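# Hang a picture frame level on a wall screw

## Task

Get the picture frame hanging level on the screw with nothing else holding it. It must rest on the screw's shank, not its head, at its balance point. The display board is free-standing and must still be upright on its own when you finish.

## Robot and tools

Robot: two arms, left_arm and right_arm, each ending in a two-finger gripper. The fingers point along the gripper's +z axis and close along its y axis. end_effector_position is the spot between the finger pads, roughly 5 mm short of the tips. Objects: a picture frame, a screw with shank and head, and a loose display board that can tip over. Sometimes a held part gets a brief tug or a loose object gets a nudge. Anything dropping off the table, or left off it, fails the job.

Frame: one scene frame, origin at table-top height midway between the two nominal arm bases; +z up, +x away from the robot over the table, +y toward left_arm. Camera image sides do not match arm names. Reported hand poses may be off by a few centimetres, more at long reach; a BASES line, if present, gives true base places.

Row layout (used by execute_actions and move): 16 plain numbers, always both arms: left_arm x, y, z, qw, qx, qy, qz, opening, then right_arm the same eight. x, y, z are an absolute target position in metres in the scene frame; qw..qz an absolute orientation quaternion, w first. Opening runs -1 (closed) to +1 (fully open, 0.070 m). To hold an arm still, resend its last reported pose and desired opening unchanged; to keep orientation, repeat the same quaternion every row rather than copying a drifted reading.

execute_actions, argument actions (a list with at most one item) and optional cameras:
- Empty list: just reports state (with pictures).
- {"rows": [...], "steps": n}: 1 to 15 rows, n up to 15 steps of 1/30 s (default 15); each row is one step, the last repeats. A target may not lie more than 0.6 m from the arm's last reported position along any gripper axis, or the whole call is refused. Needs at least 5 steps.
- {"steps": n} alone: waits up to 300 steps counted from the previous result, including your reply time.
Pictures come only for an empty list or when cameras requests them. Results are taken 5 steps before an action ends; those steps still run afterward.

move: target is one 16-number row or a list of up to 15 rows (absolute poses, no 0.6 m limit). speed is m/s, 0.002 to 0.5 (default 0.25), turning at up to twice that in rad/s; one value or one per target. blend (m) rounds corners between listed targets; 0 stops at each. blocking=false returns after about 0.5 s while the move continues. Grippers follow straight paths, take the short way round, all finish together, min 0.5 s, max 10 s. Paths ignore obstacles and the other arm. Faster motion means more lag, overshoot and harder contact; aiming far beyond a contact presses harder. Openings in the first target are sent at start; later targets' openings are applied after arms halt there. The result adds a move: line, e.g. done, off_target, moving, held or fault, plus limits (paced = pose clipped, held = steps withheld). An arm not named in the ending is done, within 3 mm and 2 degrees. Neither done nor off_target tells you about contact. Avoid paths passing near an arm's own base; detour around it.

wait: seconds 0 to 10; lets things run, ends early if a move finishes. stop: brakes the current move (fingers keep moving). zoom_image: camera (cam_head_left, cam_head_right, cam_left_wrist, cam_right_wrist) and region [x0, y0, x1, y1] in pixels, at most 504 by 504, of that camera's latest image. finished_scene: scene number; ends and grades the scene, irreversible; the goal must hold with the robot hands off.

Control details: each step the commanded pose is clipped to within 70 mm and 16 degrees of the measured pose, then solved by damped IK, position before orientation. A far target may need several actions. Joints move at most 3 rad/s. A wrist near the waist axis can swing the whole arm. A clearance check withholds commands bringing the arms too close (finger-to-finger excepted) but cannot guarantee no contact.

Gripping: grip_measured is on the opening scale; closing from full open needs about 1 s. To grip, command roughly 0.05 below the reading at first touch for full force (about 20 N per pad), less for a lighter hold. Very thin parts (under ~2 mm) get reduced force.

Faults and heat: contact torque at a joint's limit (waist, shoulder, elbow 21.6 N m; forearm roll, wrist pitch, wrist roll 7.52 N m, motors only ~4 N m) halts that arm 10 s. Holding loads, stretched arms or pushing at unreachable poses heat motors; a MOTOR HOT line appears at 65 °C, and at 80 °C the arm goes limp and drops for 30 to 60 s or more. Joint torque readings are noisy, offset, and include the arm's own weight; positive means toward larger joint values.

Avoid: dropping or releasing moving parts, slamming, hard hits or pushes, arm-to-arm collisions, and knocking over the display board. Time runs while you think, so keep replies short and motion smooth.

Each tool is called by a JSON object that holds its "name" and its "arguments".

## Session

{"name": "execute_actions", "arguments": {"actions": [], "cameras": ["all"]}}

Scene clock: 0.00 s of 4500.00 s.
left_arm: end_effector_position=(+0.4202, +0.3387, +0.3327) grip_measured=+0.98 end_effector_quat_wxyz=(+0.569, -0.093, +0.773, -0.263) | right_arm: end_effector_position=(+0.0592, +0.1070, +0.2848) grip_measured=+0.98 end_effector_quat_wxyz=(-0.315, +0.854, -0.247, -0.332)
Joint positions: left_arm=[0.682 1.54 -1.063 -1.578 0.957 1.346 0.069] | right_arm=[1.098 1.584 -1.251 0.984 0.989 -1.935 0.069]
Joint torques (N m): no reading
Motor temperatures (°C): left_arm=[30 31 31 31 34 29] | right_arm=[29 30 32 34 37 31]
Hand target: left_arm +0.4202, +0.3387, +0.3327; +0.569, -0.093, +0.773, -0.263 | right_arm +0.0592, +0.1070, +0.2848; -0.315, +0.854, -0.247, -0.332
camera_calibration:
cam_left_wrist: T_world_to_cam=[[-0.138706, -0.855818, 0.498333, 0.185907], [-0.798703, -0.200837, -0.56722, 0.592892], [0.585521, -0.476697, -0.655687, 0.255288], [0, 0, 0, 1]] pos_world=[0.349855, 0.399872, 0.411046]
cam_right_wrist: T_world_to_cam=[[0.659874, 0.664269, 0.351161, -0.209506], [0.748517, -0.621891, -0.230161, 0.0814786], [0.0654945, 0.414727, -0.907586, 0.32858], [0, 0, 0, 1]] pos_world=[0.0557395, 0.0535684, 0.390538]

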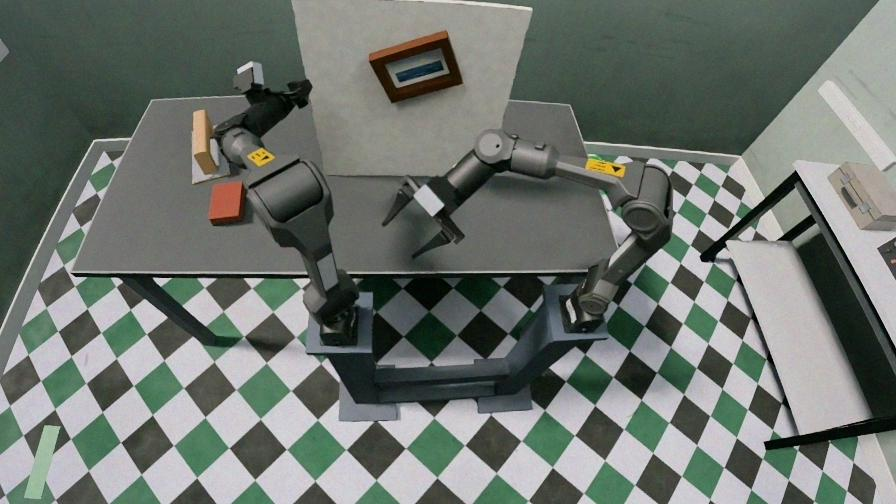

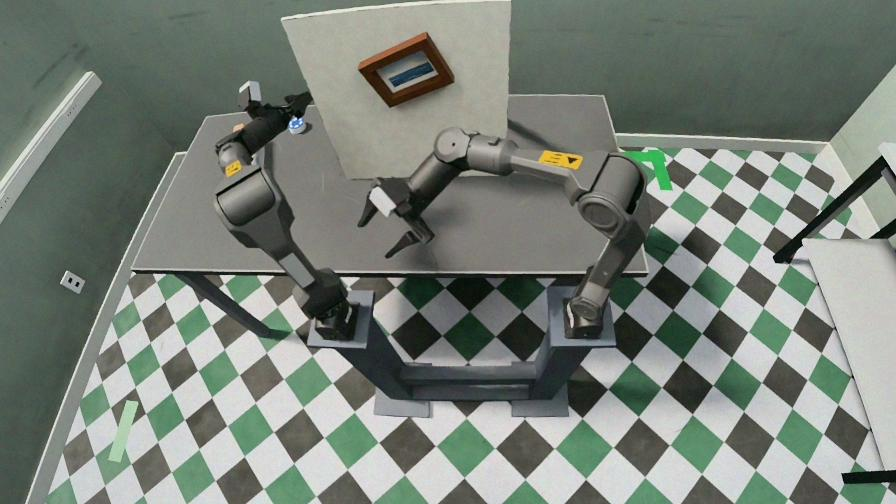

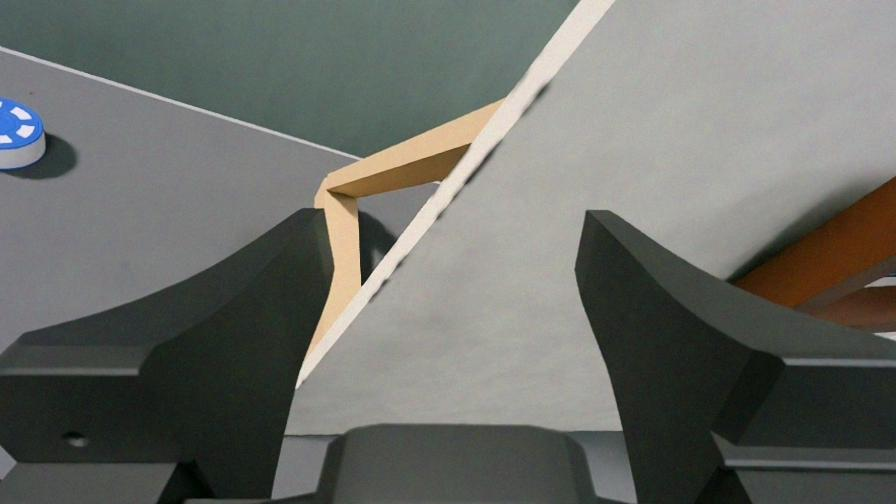

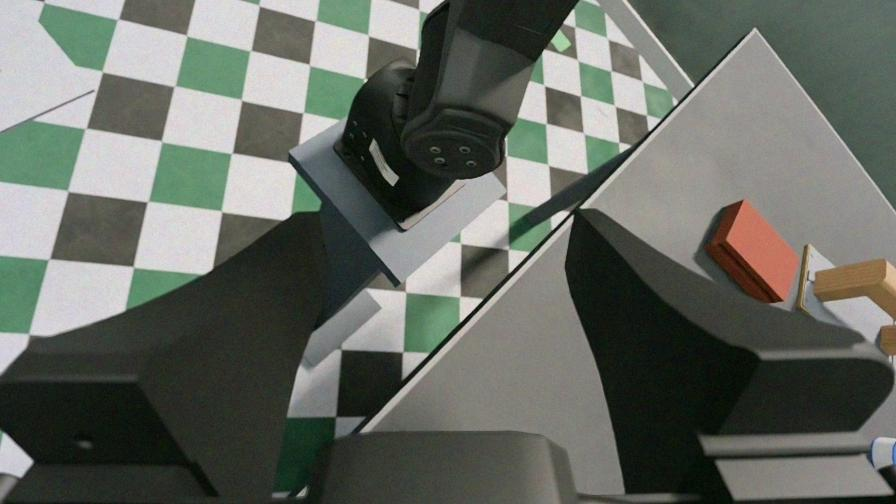

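{"name": "zoom_image", "arguments": {"camera": "cam_head_left", "region": [350, 15, 480, 115]}}

{"name": "zoom_image", "arguments": {"camera": "cam_head_right", "region": [340, 15, 470, 115]}}

{"name": "zoom_image", "arguments": {"camera": "cam_head_left", "region": [270, 0, 580, 200]}}

{"name": "zoom_image", "arguments": {"camera": "cam_head_right", "region": [260, 0, 570, 200]}}

Scaled by 3.877 from the camera's 896x504 image, which has a finer 1280x720 frame.

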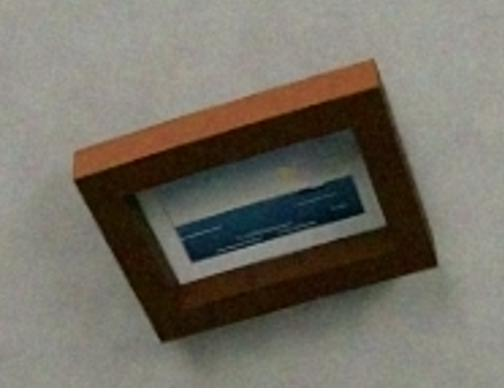

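Scaled by 3.877 from the camera's 896x504 image, which has a finer 1280x720 frame.

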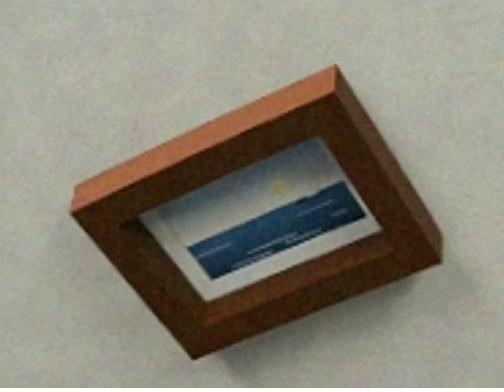

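Scaled by 1.626 from the camera's 896x504 image, which has a finer 1280x720 frame.

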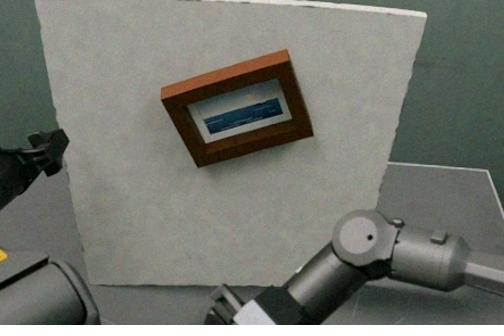

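Scaled by 1.626 from the camera's 896x504 image, which has a finer 1280x720 frame.

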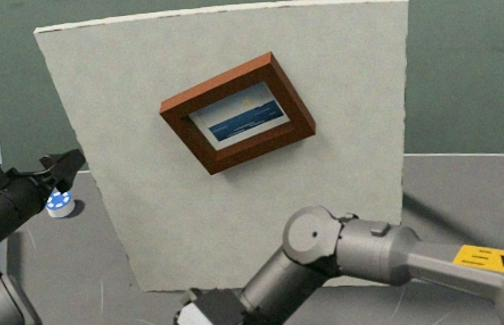

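{"name": "move", "arguments": {"target": [[0.38, 0.29, 0.48, 0.4777, -0.0308, 0.7065, -0.5214, -0.95, 0.388, -0.2273, 0.30, 0.4511, -0.536, 0.7093, 0.0772, -0.9], [0.38, 0.23, 0.52, 0.4777, -0.0308, 0.7065, -0.5214, -0.95, 0.38, -0.21, 0.42, 0.2828, 0.0781, 0.8853, 0.3596, -0.9], [0.40, 0.12, 0.515, 0.4304, 0.0308, 0.7064, -0.5610, -0.95, 0.37, -0.19, 0.525, 0.4777, 0.0308, 0.7065, 0.5214, -0.9]], "speed": 0.4, "blend": 0.03}}

Scene clock: 13.30 s of 4500.00 s.
left_arm: end_effector_position=(+0.4002, +0.1197, +0.5149) grip_measured=-0.95 end_effector_quat_wxyz=(+0.430, +0.031, +0.706, -0.561) | right_arm: end_effector_position=(+0.3700, -0.1902, +0.5250) grip_measured=-0.90 end_effector_quat_wxyz=(+0.478, +0.031, +0.706, +0.521)
Joint positions: left_arm=[0.242 1.551 -1.618 -1.511 1.202 0.532 0.002] | right_arm=[-0.186 1.309 -1.419 1.444 1.007 -0.465 0.004]
Joint torques (N m): left_arm=[0.31 -5.76 -3.02 -0.8 -0.11 -0.14] | right_arm=[0.46 -4.09 -3.89 0.74 -0.24 0.18]
Motor temperatures (°C): left_arm=[30 31 32 32 34 29] | right_arm=[29 30 32 34 37 31]
Hand target: left_arm +0.4000, +0.1200, +0.5150; +0.430, +0.031, +0.706, -0.561 | right_arm +0.3700, -0.1900, +0.5250; +0.478, +0.031, +0.706, +0.521
Off the commanded pose: left_arm 0.000 m, 0 deg | right_arm 0.000 m, 0 deg.
Kept back: nothing.
move: done; limits=paced
camera_calibration:
cam_left_wrist: T_world_to_cam=[[-0.519986, -0.391796, 0.75902, -0.132326], [-0.843221, 0.0935962, -0.529357, 0.599381], [0.136358, -0.915279, -0.379039, 0.371859], [0, 0, 0, 1]] pos_world=[0.385897, 0.23241, 0.558673]
cam_right_wrist: T_world_to_cam=[[0.426584, -0.440814, -0.789753, 0.173609], [-0.876526, 0.0137979, -0.481156, 0.573245], [0.222997, 0.897493, -0.380499, 0.406297], [0, 0, 0, 1]] pos_world=[0.337802, -0.296029, 0.567524]

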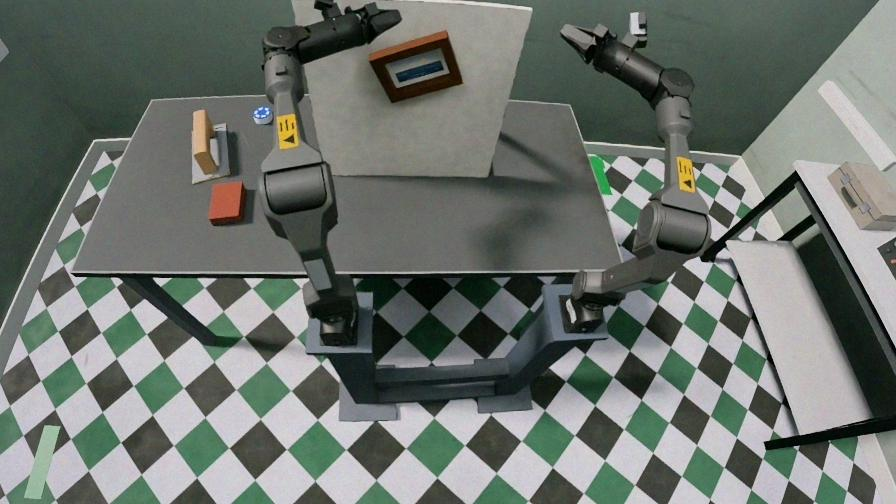

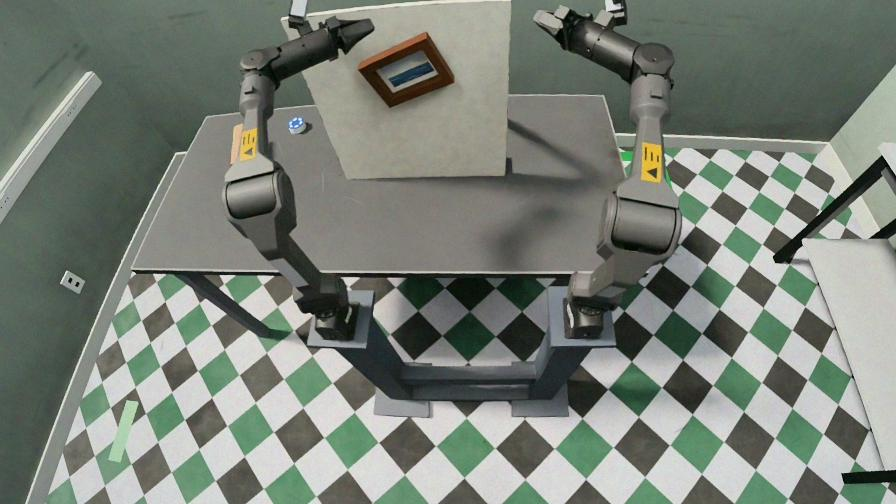

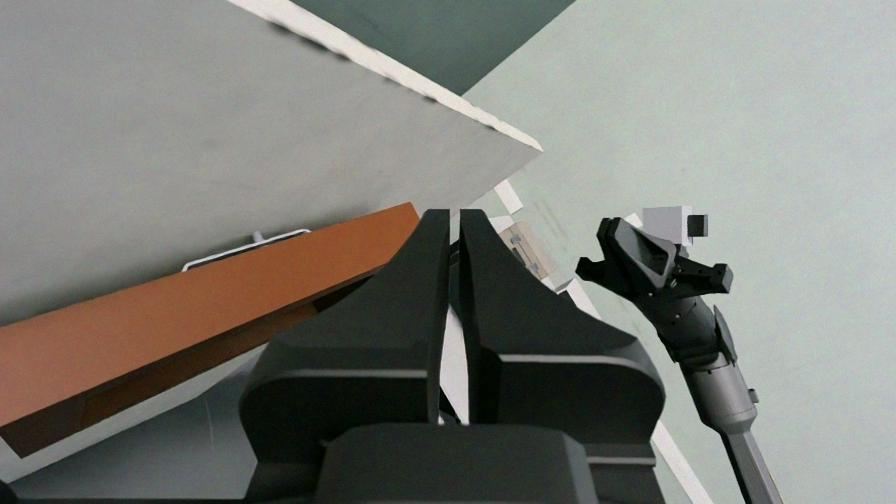

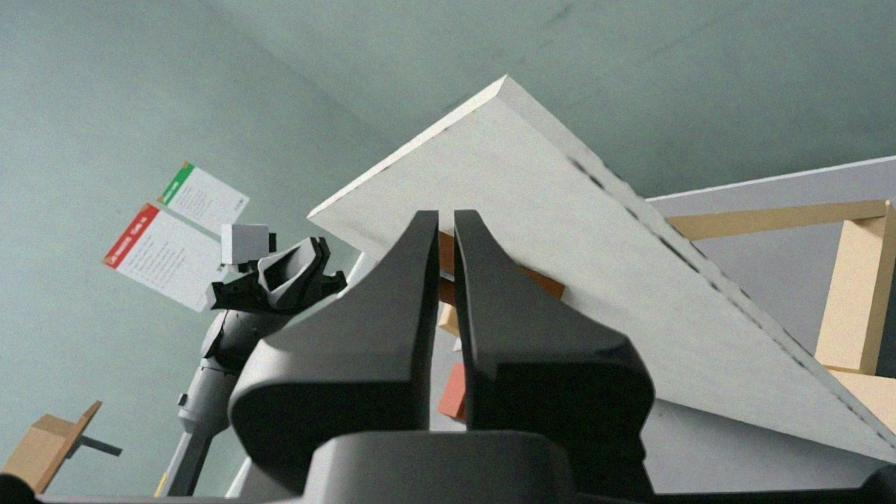

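{"name": "zoom_image", "arguments": {"camera": "cam_left_wrist", "region": [170, 215, 320, 285]}}

{"name": "zoom_image", "arguments": {"camera": "cam_left_wrist", "region": [0, 190, 440, 437]}}

Scaled by 3.360 from the camera's 896x504 image, which has a finer 1280x720 frame.

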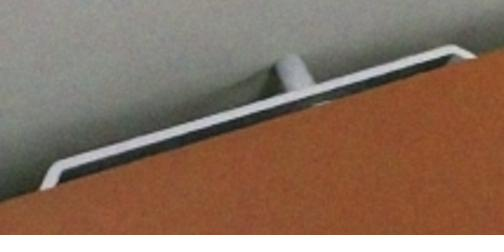

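Scaled by 1.145 from the camera's 896x504 image, which has a finer 1280x720 frame.

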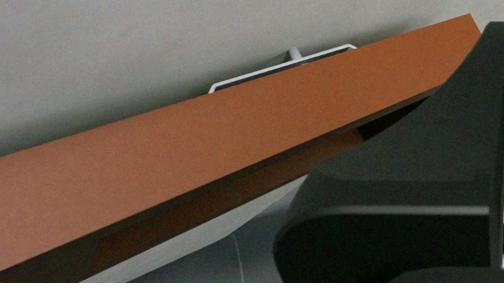

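{"name": "move", "arguments": {"target": [0.405, 0.10, 0.495, 0.38, 0.0923, 0.7010, -0.5963, -0.95, 0.37, -0.19, 0.525, 0.4777, 0.0308, 0.7065, 0.5214, -0.9], "speed": 0.25, "cameras": ["cam_left_wrist", "cam_head_left", "cam_head_right"]}}

{"name": "zoom_image", "arguments": {"camera": "cam_left_wrist", "region": [150, 190, 330, 290]}}

Scene clock: 14.70 s of 4500.00 s.
left_arm: end_effector_position=(+0.4051, +0.0994, +0.4946) grip_measured=-0.95 end_effector_quat_wxyz=(+0.410, +0.058, +0.702, -0.579) | right_arm: end_effector_position=(+0.3700, -0.1902, +0.5250) grip_measured=-0.90 end_effector_quat_wxyz=(+0.478, +0.031, +0.706, +0.521)
Joint positions: left_arm=[0.19 1.595 -1.581 -1.552 1.223 0.624 0.002] | right_arm=[-0.186 1.309 -1.419 1.444 1.007 -0.464 0.004]
Joint torques (N m): left_arm=[0.39 -6.11 -3.05 -0.98 0.04 -0.16] | right_arm=[0.23 -3.28 -4.63 0.95 -0.17 0.18]
Motor temperatures (°C): left_arm=[30 31 32 32 34 29] | right_arm=[29 30 33 34 37 31]
Hand target: left_arm +0.4051, +0.0996, +0.4950; +0.410, +0.058, +0.702, -0.579 | right_arm +0.3700, -0.1900, +0.5250; +0.478, +0.031, +0.706, +0.521
Off the commanded pose: left_arm 0.001 m, 6 deg | right_arm 0.000 m, 0 deg.
joint sent to its limit (left arm) — joint 5 (wrist pitch), upper limit.
Kept back: nothing.
move: off_target (left_arm)
camera_calibration:
cam_left_wrist: T_world_to_cam=[[-0.551703, -0.346237, 0.758778, -0.113839], [-0.831365, 0.155483, -0.533533, 0.585834], [0.0667523, -0.925173, -0.37363, 0.371397], [0, 0, 0, 1]] pos_world=[0.399445, 0.213104, 0.537705]
Images, in order (width x height): cam_head_left 896x504, cam_head_right 896x504, cam_left_wrist 896x504.

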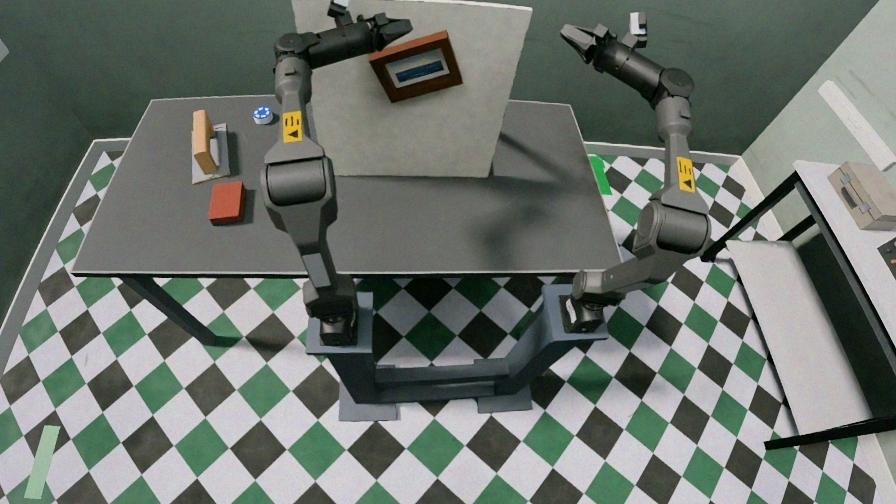

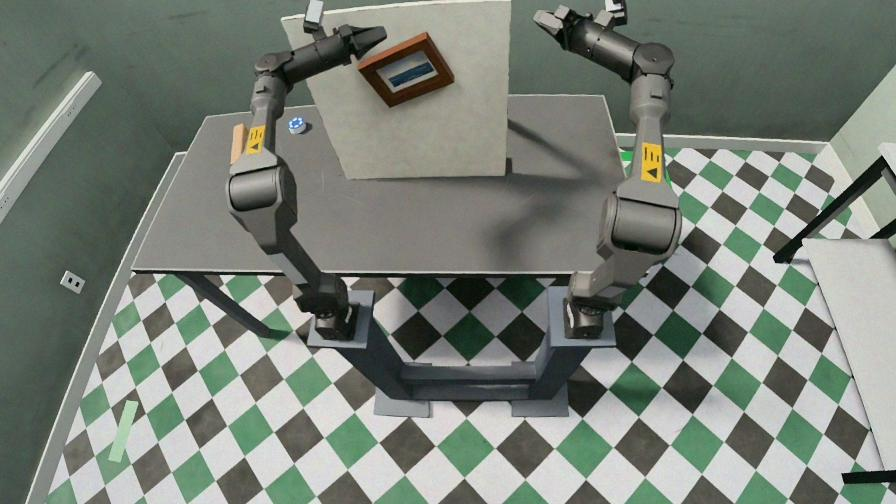

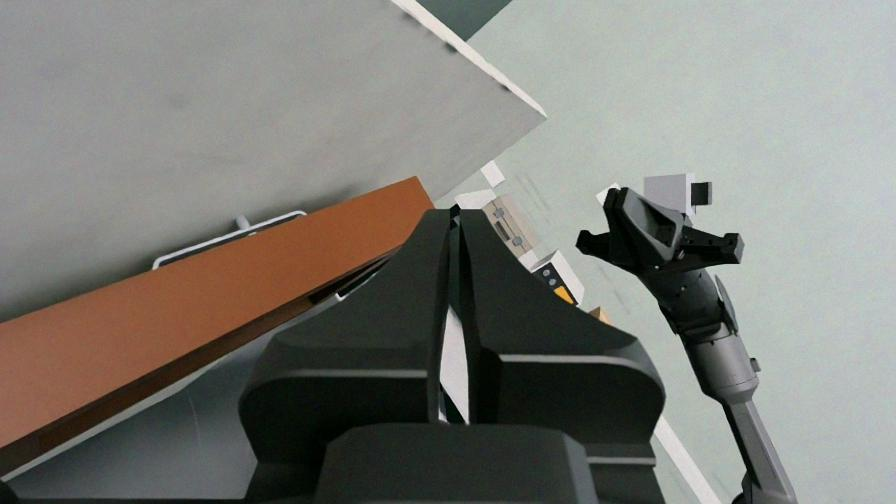

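Scaled by 2.800 from the camera's 896x504 image, which has a finer 1280x720 frame.

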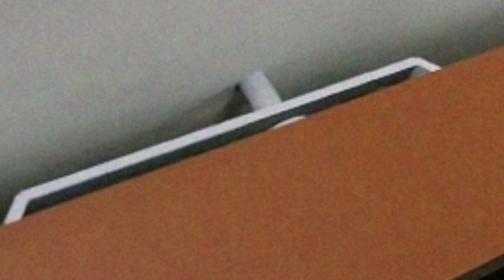

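{"name": "move", "arguments": {"target": [[0.35, 0.10, 0.46, 0.3841, -0.5937, 0.3841, -0.5937, 0.1, 0.38, -0.10, 0.54, 0.4304, -0.0308, 0.7064, 0.5610, -0.9], [0.37, 0.086, 0.413, 0.3841, -0.5937, 0.3841, -0.5937, 0.1, 0.395, -0.06, 0.54, 0.4304, -0.0308, 0.7064, 0.5610, -0.9]], "speed": 0.3, "blend": 0.02}}

Scene clock: 27.77 s of 4500.00 s.
left_arm: end_effector_position=(+0.3701, +0.0855, +0.4125) grip_measured=+0.10 end_effector_quat_wxyz=(-0.384, +0.593, -0.385, +0.593) | right_arm: end_effector_position=(+0.3954, -0.0599, +0.5399) grip_measured=-0.90 end_effector_quat_wxyz=(+0.431, -0.031, +0.707, +0.561)
Joint positions: left_arm=[-0.799 1.296 -0.957 -1.336 -0.834 -0.764 0.038] | right_arm=[0.263 1.529 -1.697 1.29 0.756 -0.321 0.004]
Joint torques (N m): left_arm=[0.58 -4.56 -3.08 0.5 -0.68 0.07] | right_arm=[-0.46 -6.36 -3.6 0.72 -0.18 -0.19]
Motor temperatures (°C): left_arm=[30 31 32 32 34 29] | right_arm=[29 30 33 34 37 31]
Hand target: left_arm +0.3700, +0.0860, +0.4130; -0.384, +0.594, -0.384, +0.594 | right_arm +0.3950, -0.0600, +0.5400; +0.430, -0.031, +0.706, +0.561
Off the commanded pose: left_arm 0.001 m, 0 deg | right_arm 0.000 m, 0 deg.
Kept back: nothing.
move: done
camera_calibration:
cam_left_wrist: T_world_to_cam=[[0.0242834, 0.397976, 0.917075, -0.417772], [-0.5607, -0.754054, 0.342078, 0.1315], [0.827663, -0.522511, 0.204834, -0.224419], [0, 0, 0, 1]] pos_world=[0.26962, 0.14816, 0.384113]
cam_right_wrist: T_world_to_cam=[[0.495888, -0.359853, -0.790317, 0.20975], [-0.866053, -0.138271, -0.480451, 0.587279], [0.0636144, 0.922706, -0.380219, 0.353749], [0, 0, 0, 1]] pos_world=[0.382099, -0.169724, 0.58243]

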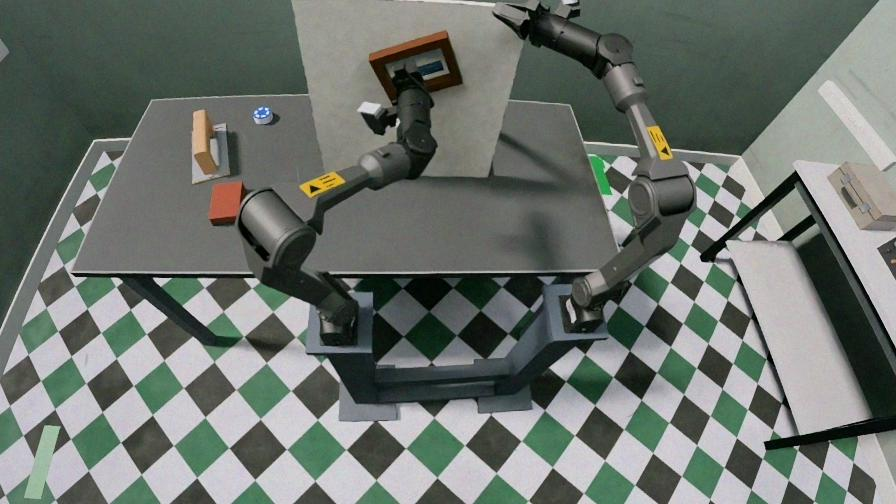

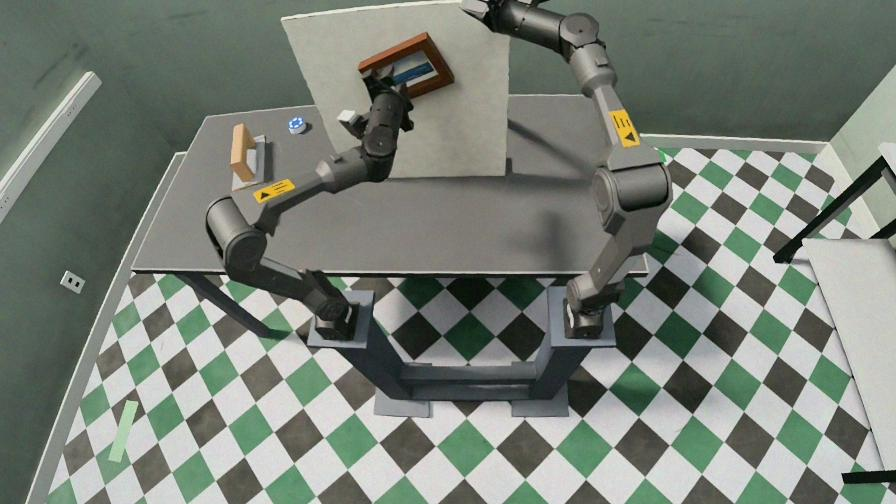

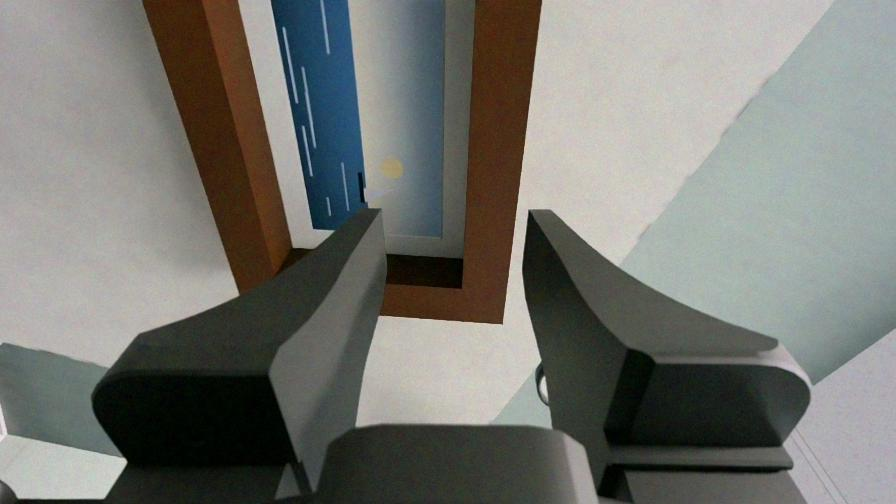

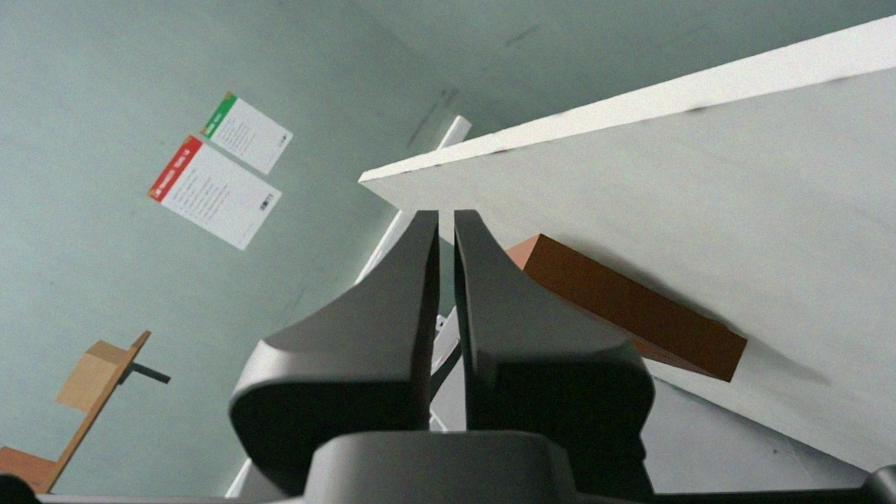

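{"name": "zoom_image", "arguments": {"camera": "cam_head_left", "region": [350, 15, 480, 115]}}

{"name": "zoom_image", "arguments": {"camera": "cam_head_right", "region": [340, 15, 470, 115]}}

{"name": "zoom_image", "arguments": {"camera": "cam_left_wrist", "region": [200, 0, 650, 400]}}

Scaled by 3.877 from the camera's 896x504 image, which has a finer 1280x720 frame.

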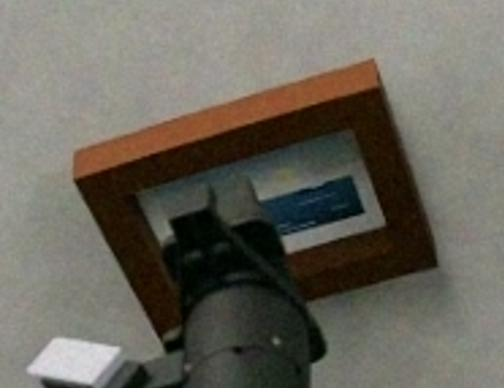

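Scaled by 3.877 from the camera's 896x504 image, which has a finer 1280x720 frame.

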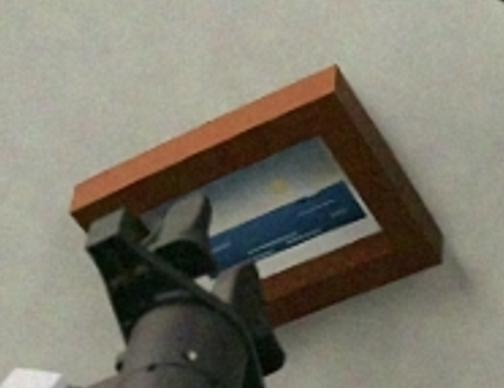

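Scaled by 1.120 from the camera's 896x504 image, which has a finer 1280x720 frame.

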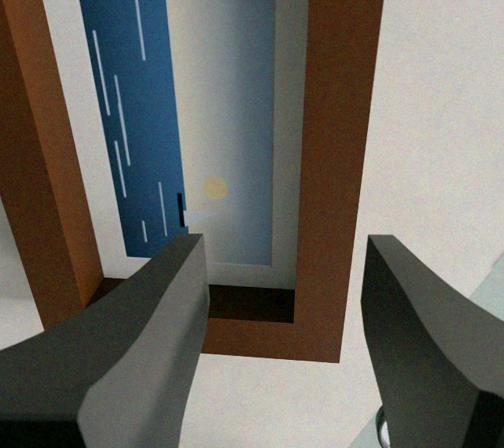

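{"name": "zoom_image", "arguments": {"camera": "cam_head_left", "region": [365, 30, 445, 92]}}

{"name": "zoom_image", "arguments": {"camera": "cam_head_right", "region": [350, 30, 430, 92]}}

Scaled by 6.300 from the camera's 896x504 image, which has a finer 1280x720 frame.

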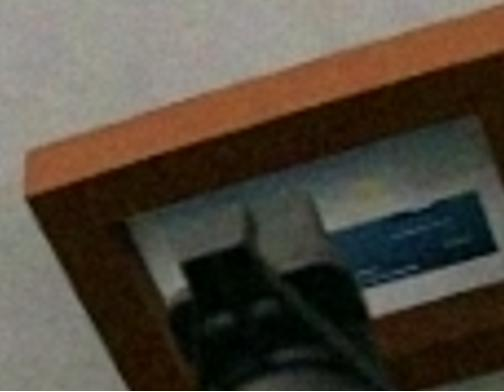

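Scaled by 6.300 from the camera's 896x504 image, which has a finer 1280x720 frame.

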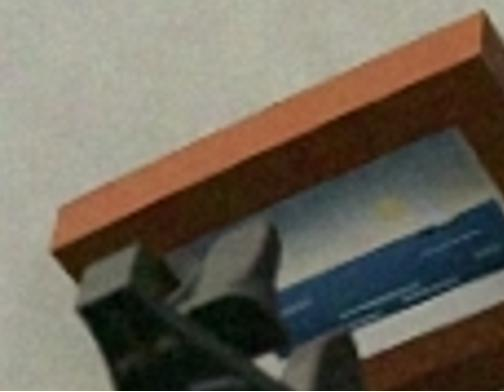

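{"name": "move", "arguments": {"target": [0.405, 0.088, 0.4287, 0.3841, -0.5937, 0.3841, -0.5937, 0.1, 0.395, -0.02, 0.545, 0.3536, -0.1228, 0.6963, 0.6123, -0.9], "speed": 0.15}}

{"name": "zoom_image", "arguments": {"camera": "cam_left_wrist", "region": [200, 0, 650, 400]}}

{"name": "zoom_image", "arguments": {"camera": "cam_head_left", "region": [365, 30, 445, 92]}}

Scene clock: 34.07 s of 4500.00 s.
left_arm: end_effector_position=(+0.4052, +0.0880, +0.4290) grip_measured=+0.10 end_effector_quat_wxyz=(-0.384, +0.593, -0.384, +0.594) | right_arm: end_effector_position=(+0.3953, -0.0201, +0.5448) grip_measured=-0.90 end_effector_quat_wxyz=(+0.353, -0.123, +0.696, +0.612)
Joint positions: left_arm=[-0.684 1.375 -1.092 -1.338 -0.712 -0.725 0.039] | right_arm=[0.265 1.744 -1.985 1.358 1.016 -0.308 0.004]
Joint torques (N m): left_arm=[-0.62 -4.58 -2.84 0.44 -0.63 -0.01] | right_arm=[0.49 -7.86 -3.52 0.72 -0.44 0.03]
Motor temperatures (°C): left_arm=[30 31 32 32 34 29] | right_arm=[29 30 33 34 37 31]
Hand target: left_arm +0.4050, +0.0880, +0.4287; -0.384, +0.594, -0.384, +0.594 | right_arm +0.3950, -0.0200, +0.5450; +0.354, -0.123, +0.696, +0.612
Off the commanded pose: left_arm 0.000 m, 0 deg | right_arm 0.000 m, 0 deg.
Kept back: nothing.
move: done
camera_calibration:
cam_left_wrist: T_world_to_cam=[[0.0227245, 0.399257, 0.916557, -0.433989], [-0.560486, -0.754078, 0.342377, 0.147151], [0.827852, -0.521498, 0.206642, -0.256526], [0, 0, 0, 1]] pos_world=[0.304704, 0.150459, 0.400404]
cam_right_wrist: T_world_to_cam=[[0.572328, -0.218977, -0.790247, 0.200541], [-0.80048, -0.358336, -0.480444, 0.564722], [-0.177968, 0.907549, -0.380372, 0.414137], [0, 0, 0, 1]] pos_world=[0.410977, -0.129575, 0.587321]

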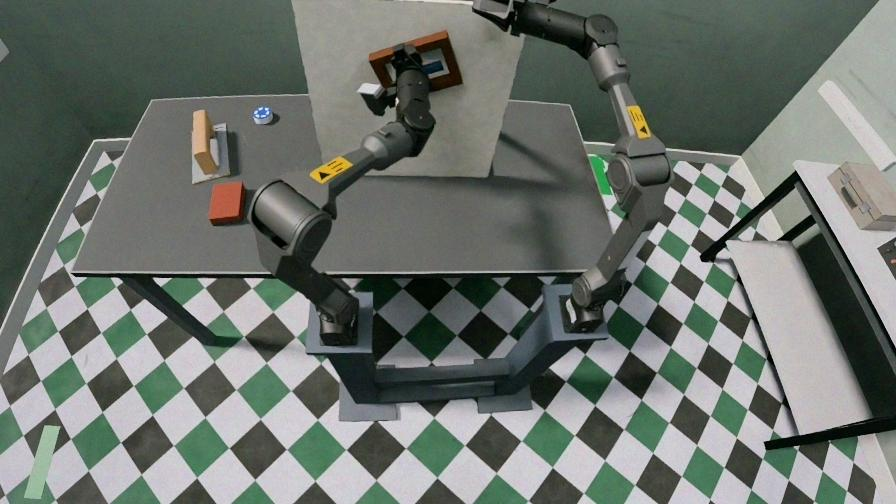

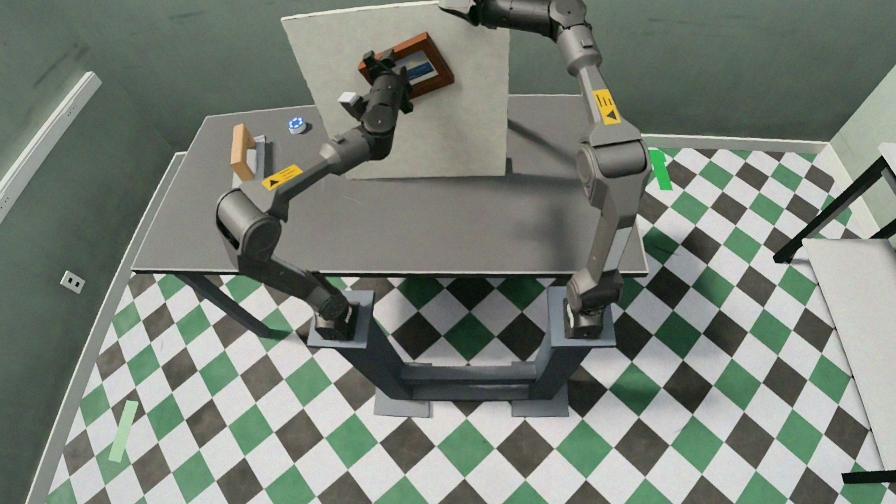

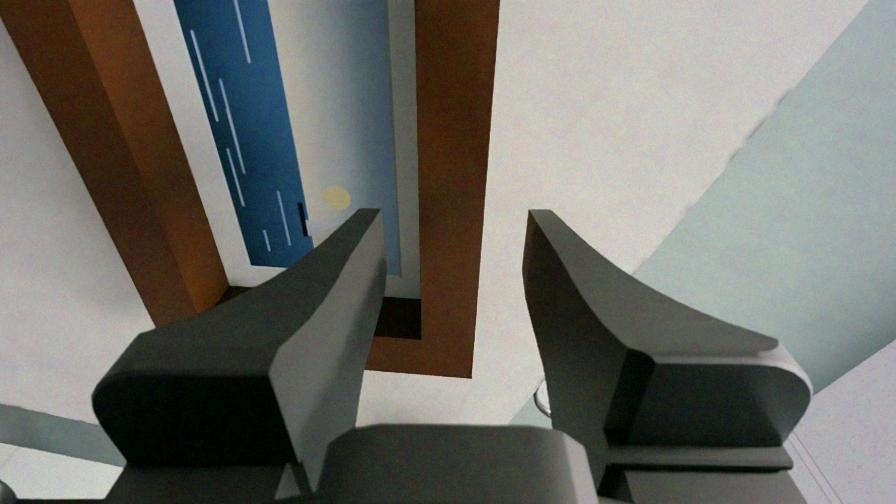

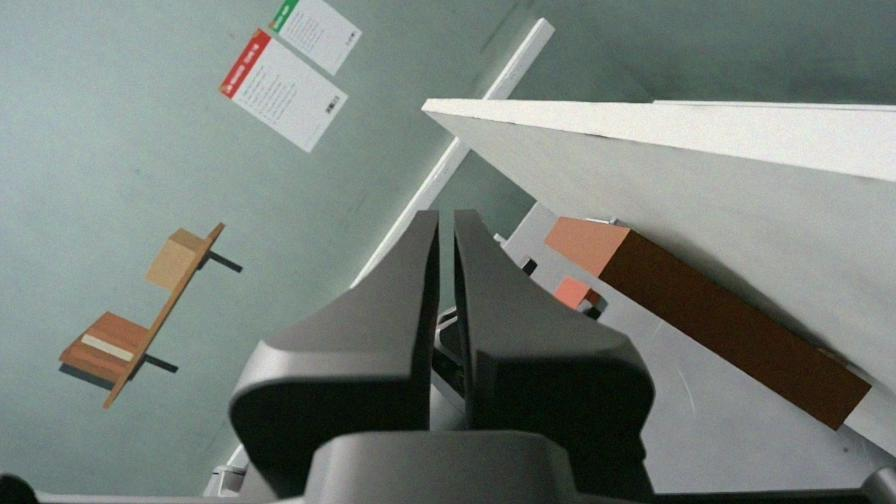

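Scaled by 1.120 from the camera's 896x504 image, which has a finer 1280x720 frame.

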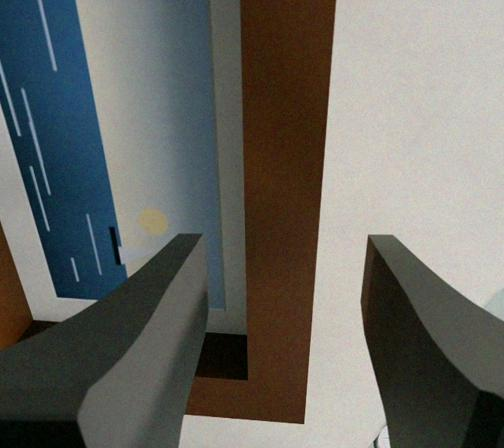

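Scaled by 6.300 from the camera's 896x504 image, which has a finer 1280x720 frame.

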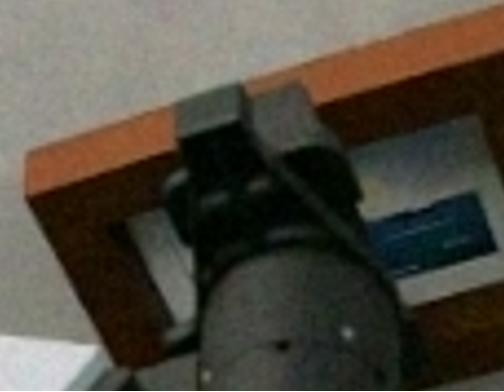

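{"name": "zoom_image", "arguments": {"camera": "cam_right_wrist", "region": [530, 190, 680, 290]}}

Scaled by 3.360 from the camera's 896x504 image, which has a finer 1280x720 frame.

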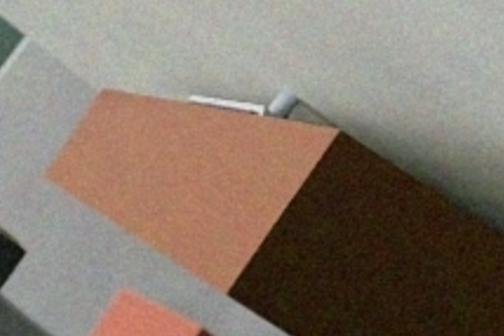

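{"name": "move", "arguments": {"target": [0.430, 0.088, 0.4290, 0.3893, -0.5903, 0.3893, -0.5903, 0.1, 0.395, -0.02, 0.545, 0.3536, -0.1228, 0.6963, 0.6123, -0.9], "speed": 0.08, "cameras": ["cam_left_wrist", "cam_right_wrist", "cam_head_left"]}}

{"name": "zoom_image", "arguments": {"camera": "cam_left_wrist", "region": [250, 100, 650, 400]}}

{"name": "zoom_image", "arguments": {"camera": "cam_right_wrist", "region": [530, 190, 680, 290]}}

Scene clock: 37.70 s of 4500.00 s.
left_arm: end_effector_position=(+0.4303, +0.0880, +0.4289) grip_measured=+0.10 end_effector_quat_wxyz=(-0.389, +0.590, -0.389, +0.590) | right_arm: end_effector_position=(+0.3953, -0.0202, +0.5450) grip_measured=-0.90 end_effector_quat_wxyz=(+0.354, -0.123, +0.696, +0.612)
Joint positions: left_arm=[-0.621 1.445 -1.161 -1.306 -0.653 -0.733 0.039] | right_arm=[0.265 1.743 -1.984 1.358 1.016 -0.308 0.004]
Joint torques (N m): left_arm=[-0.62 -5.6 -3.1 0.52 -0.68 -0.12] | right_arm=[-0.46 -7.84 -3.39 0.71 -0.44 -0.18]
Motor temperatures (°C): left_arm=[30 31 32 32 34 29] | right_arm=[29 30 33 34 37 31]
Hand target: left_arm +0.4300, +0.0880, +0.4290; -0.389, +0.590, -0.389, +0.590 | right_arm +0.3950, -0.0200, +0.5450; +0.354, -0.123, +0.696, +0.612
Off the commanded pose: left_arm 0.000 m, 0 deg | right_arm 0.000 m, 0 deg.
Kept back: nothing.
move: done
camera_calibration:
cam_left_wrist: T_world_to_cam=[[0.0233973, 0.382837, 0.92352, -0.436354], [-0.560006, -0.76022, 0.329331, 0.167203], [0.828158, -0.524882, 0.196604, -0.272777], [0, 0, 0, 1]] pos_world=[0.329746, 0.150988, 0.401545]
cam_right_wrist: T_world_to_cam=[[0.572227, -0.219196, -0.790259, 0.200708], [-0.800723, -0.357542, -0.480632, 0.564911], [-0.177199, 0.907809, -0.38011, 0.413847], [0, 0, 0, 1]] pos_world=[0.410819, -0.12972, 0.587433]
Images, in order (width x height): cam_head_left 896x504, cam_left_wrist 896x504, cam_right_wrist 896x504.

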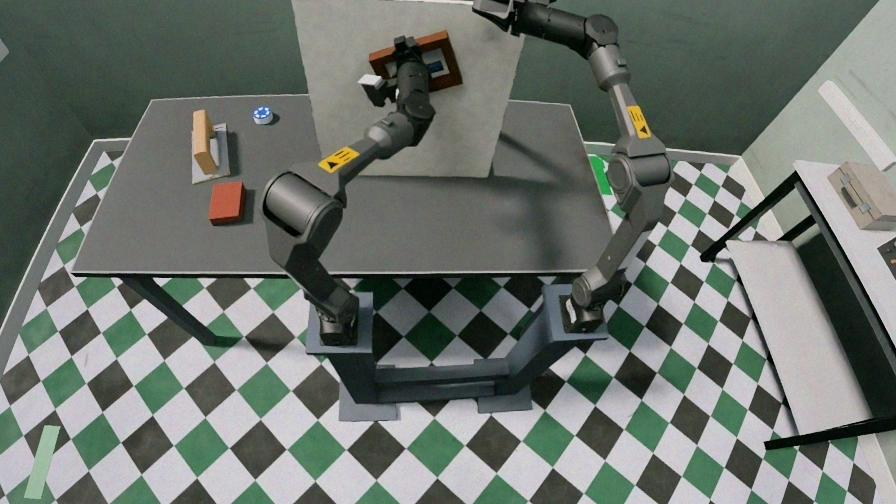

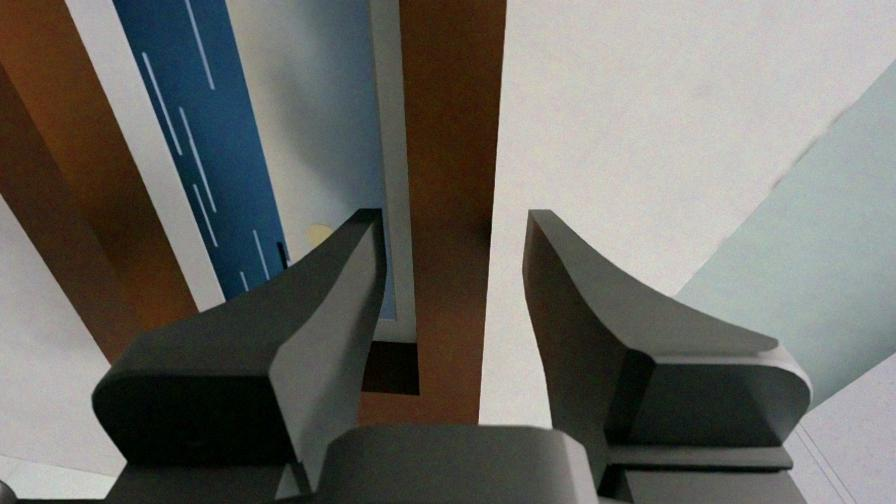

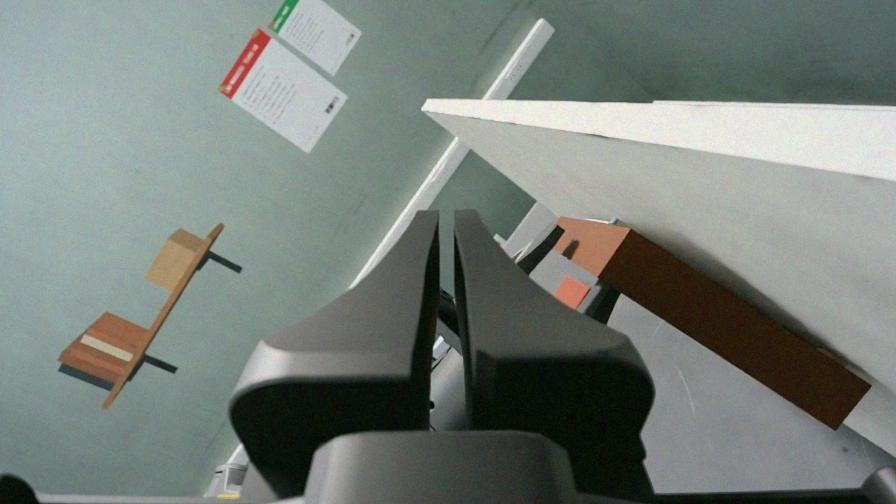

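Scaled by 1.260 from the camera's 896x504 image, which has a finer 1280x720 frame.

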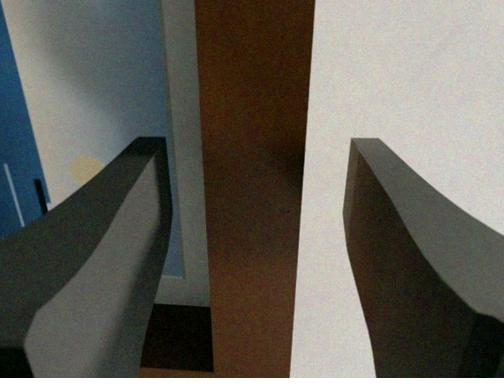

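Scaled by 3.360 from the camera's 896x504 image, which has a finer 1280x720 frame.

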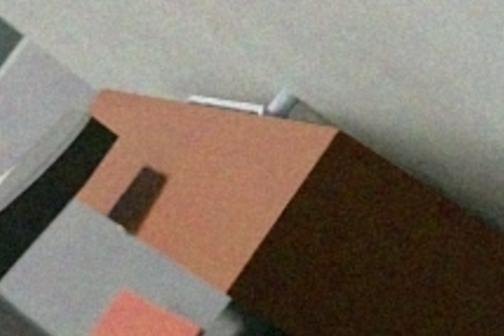

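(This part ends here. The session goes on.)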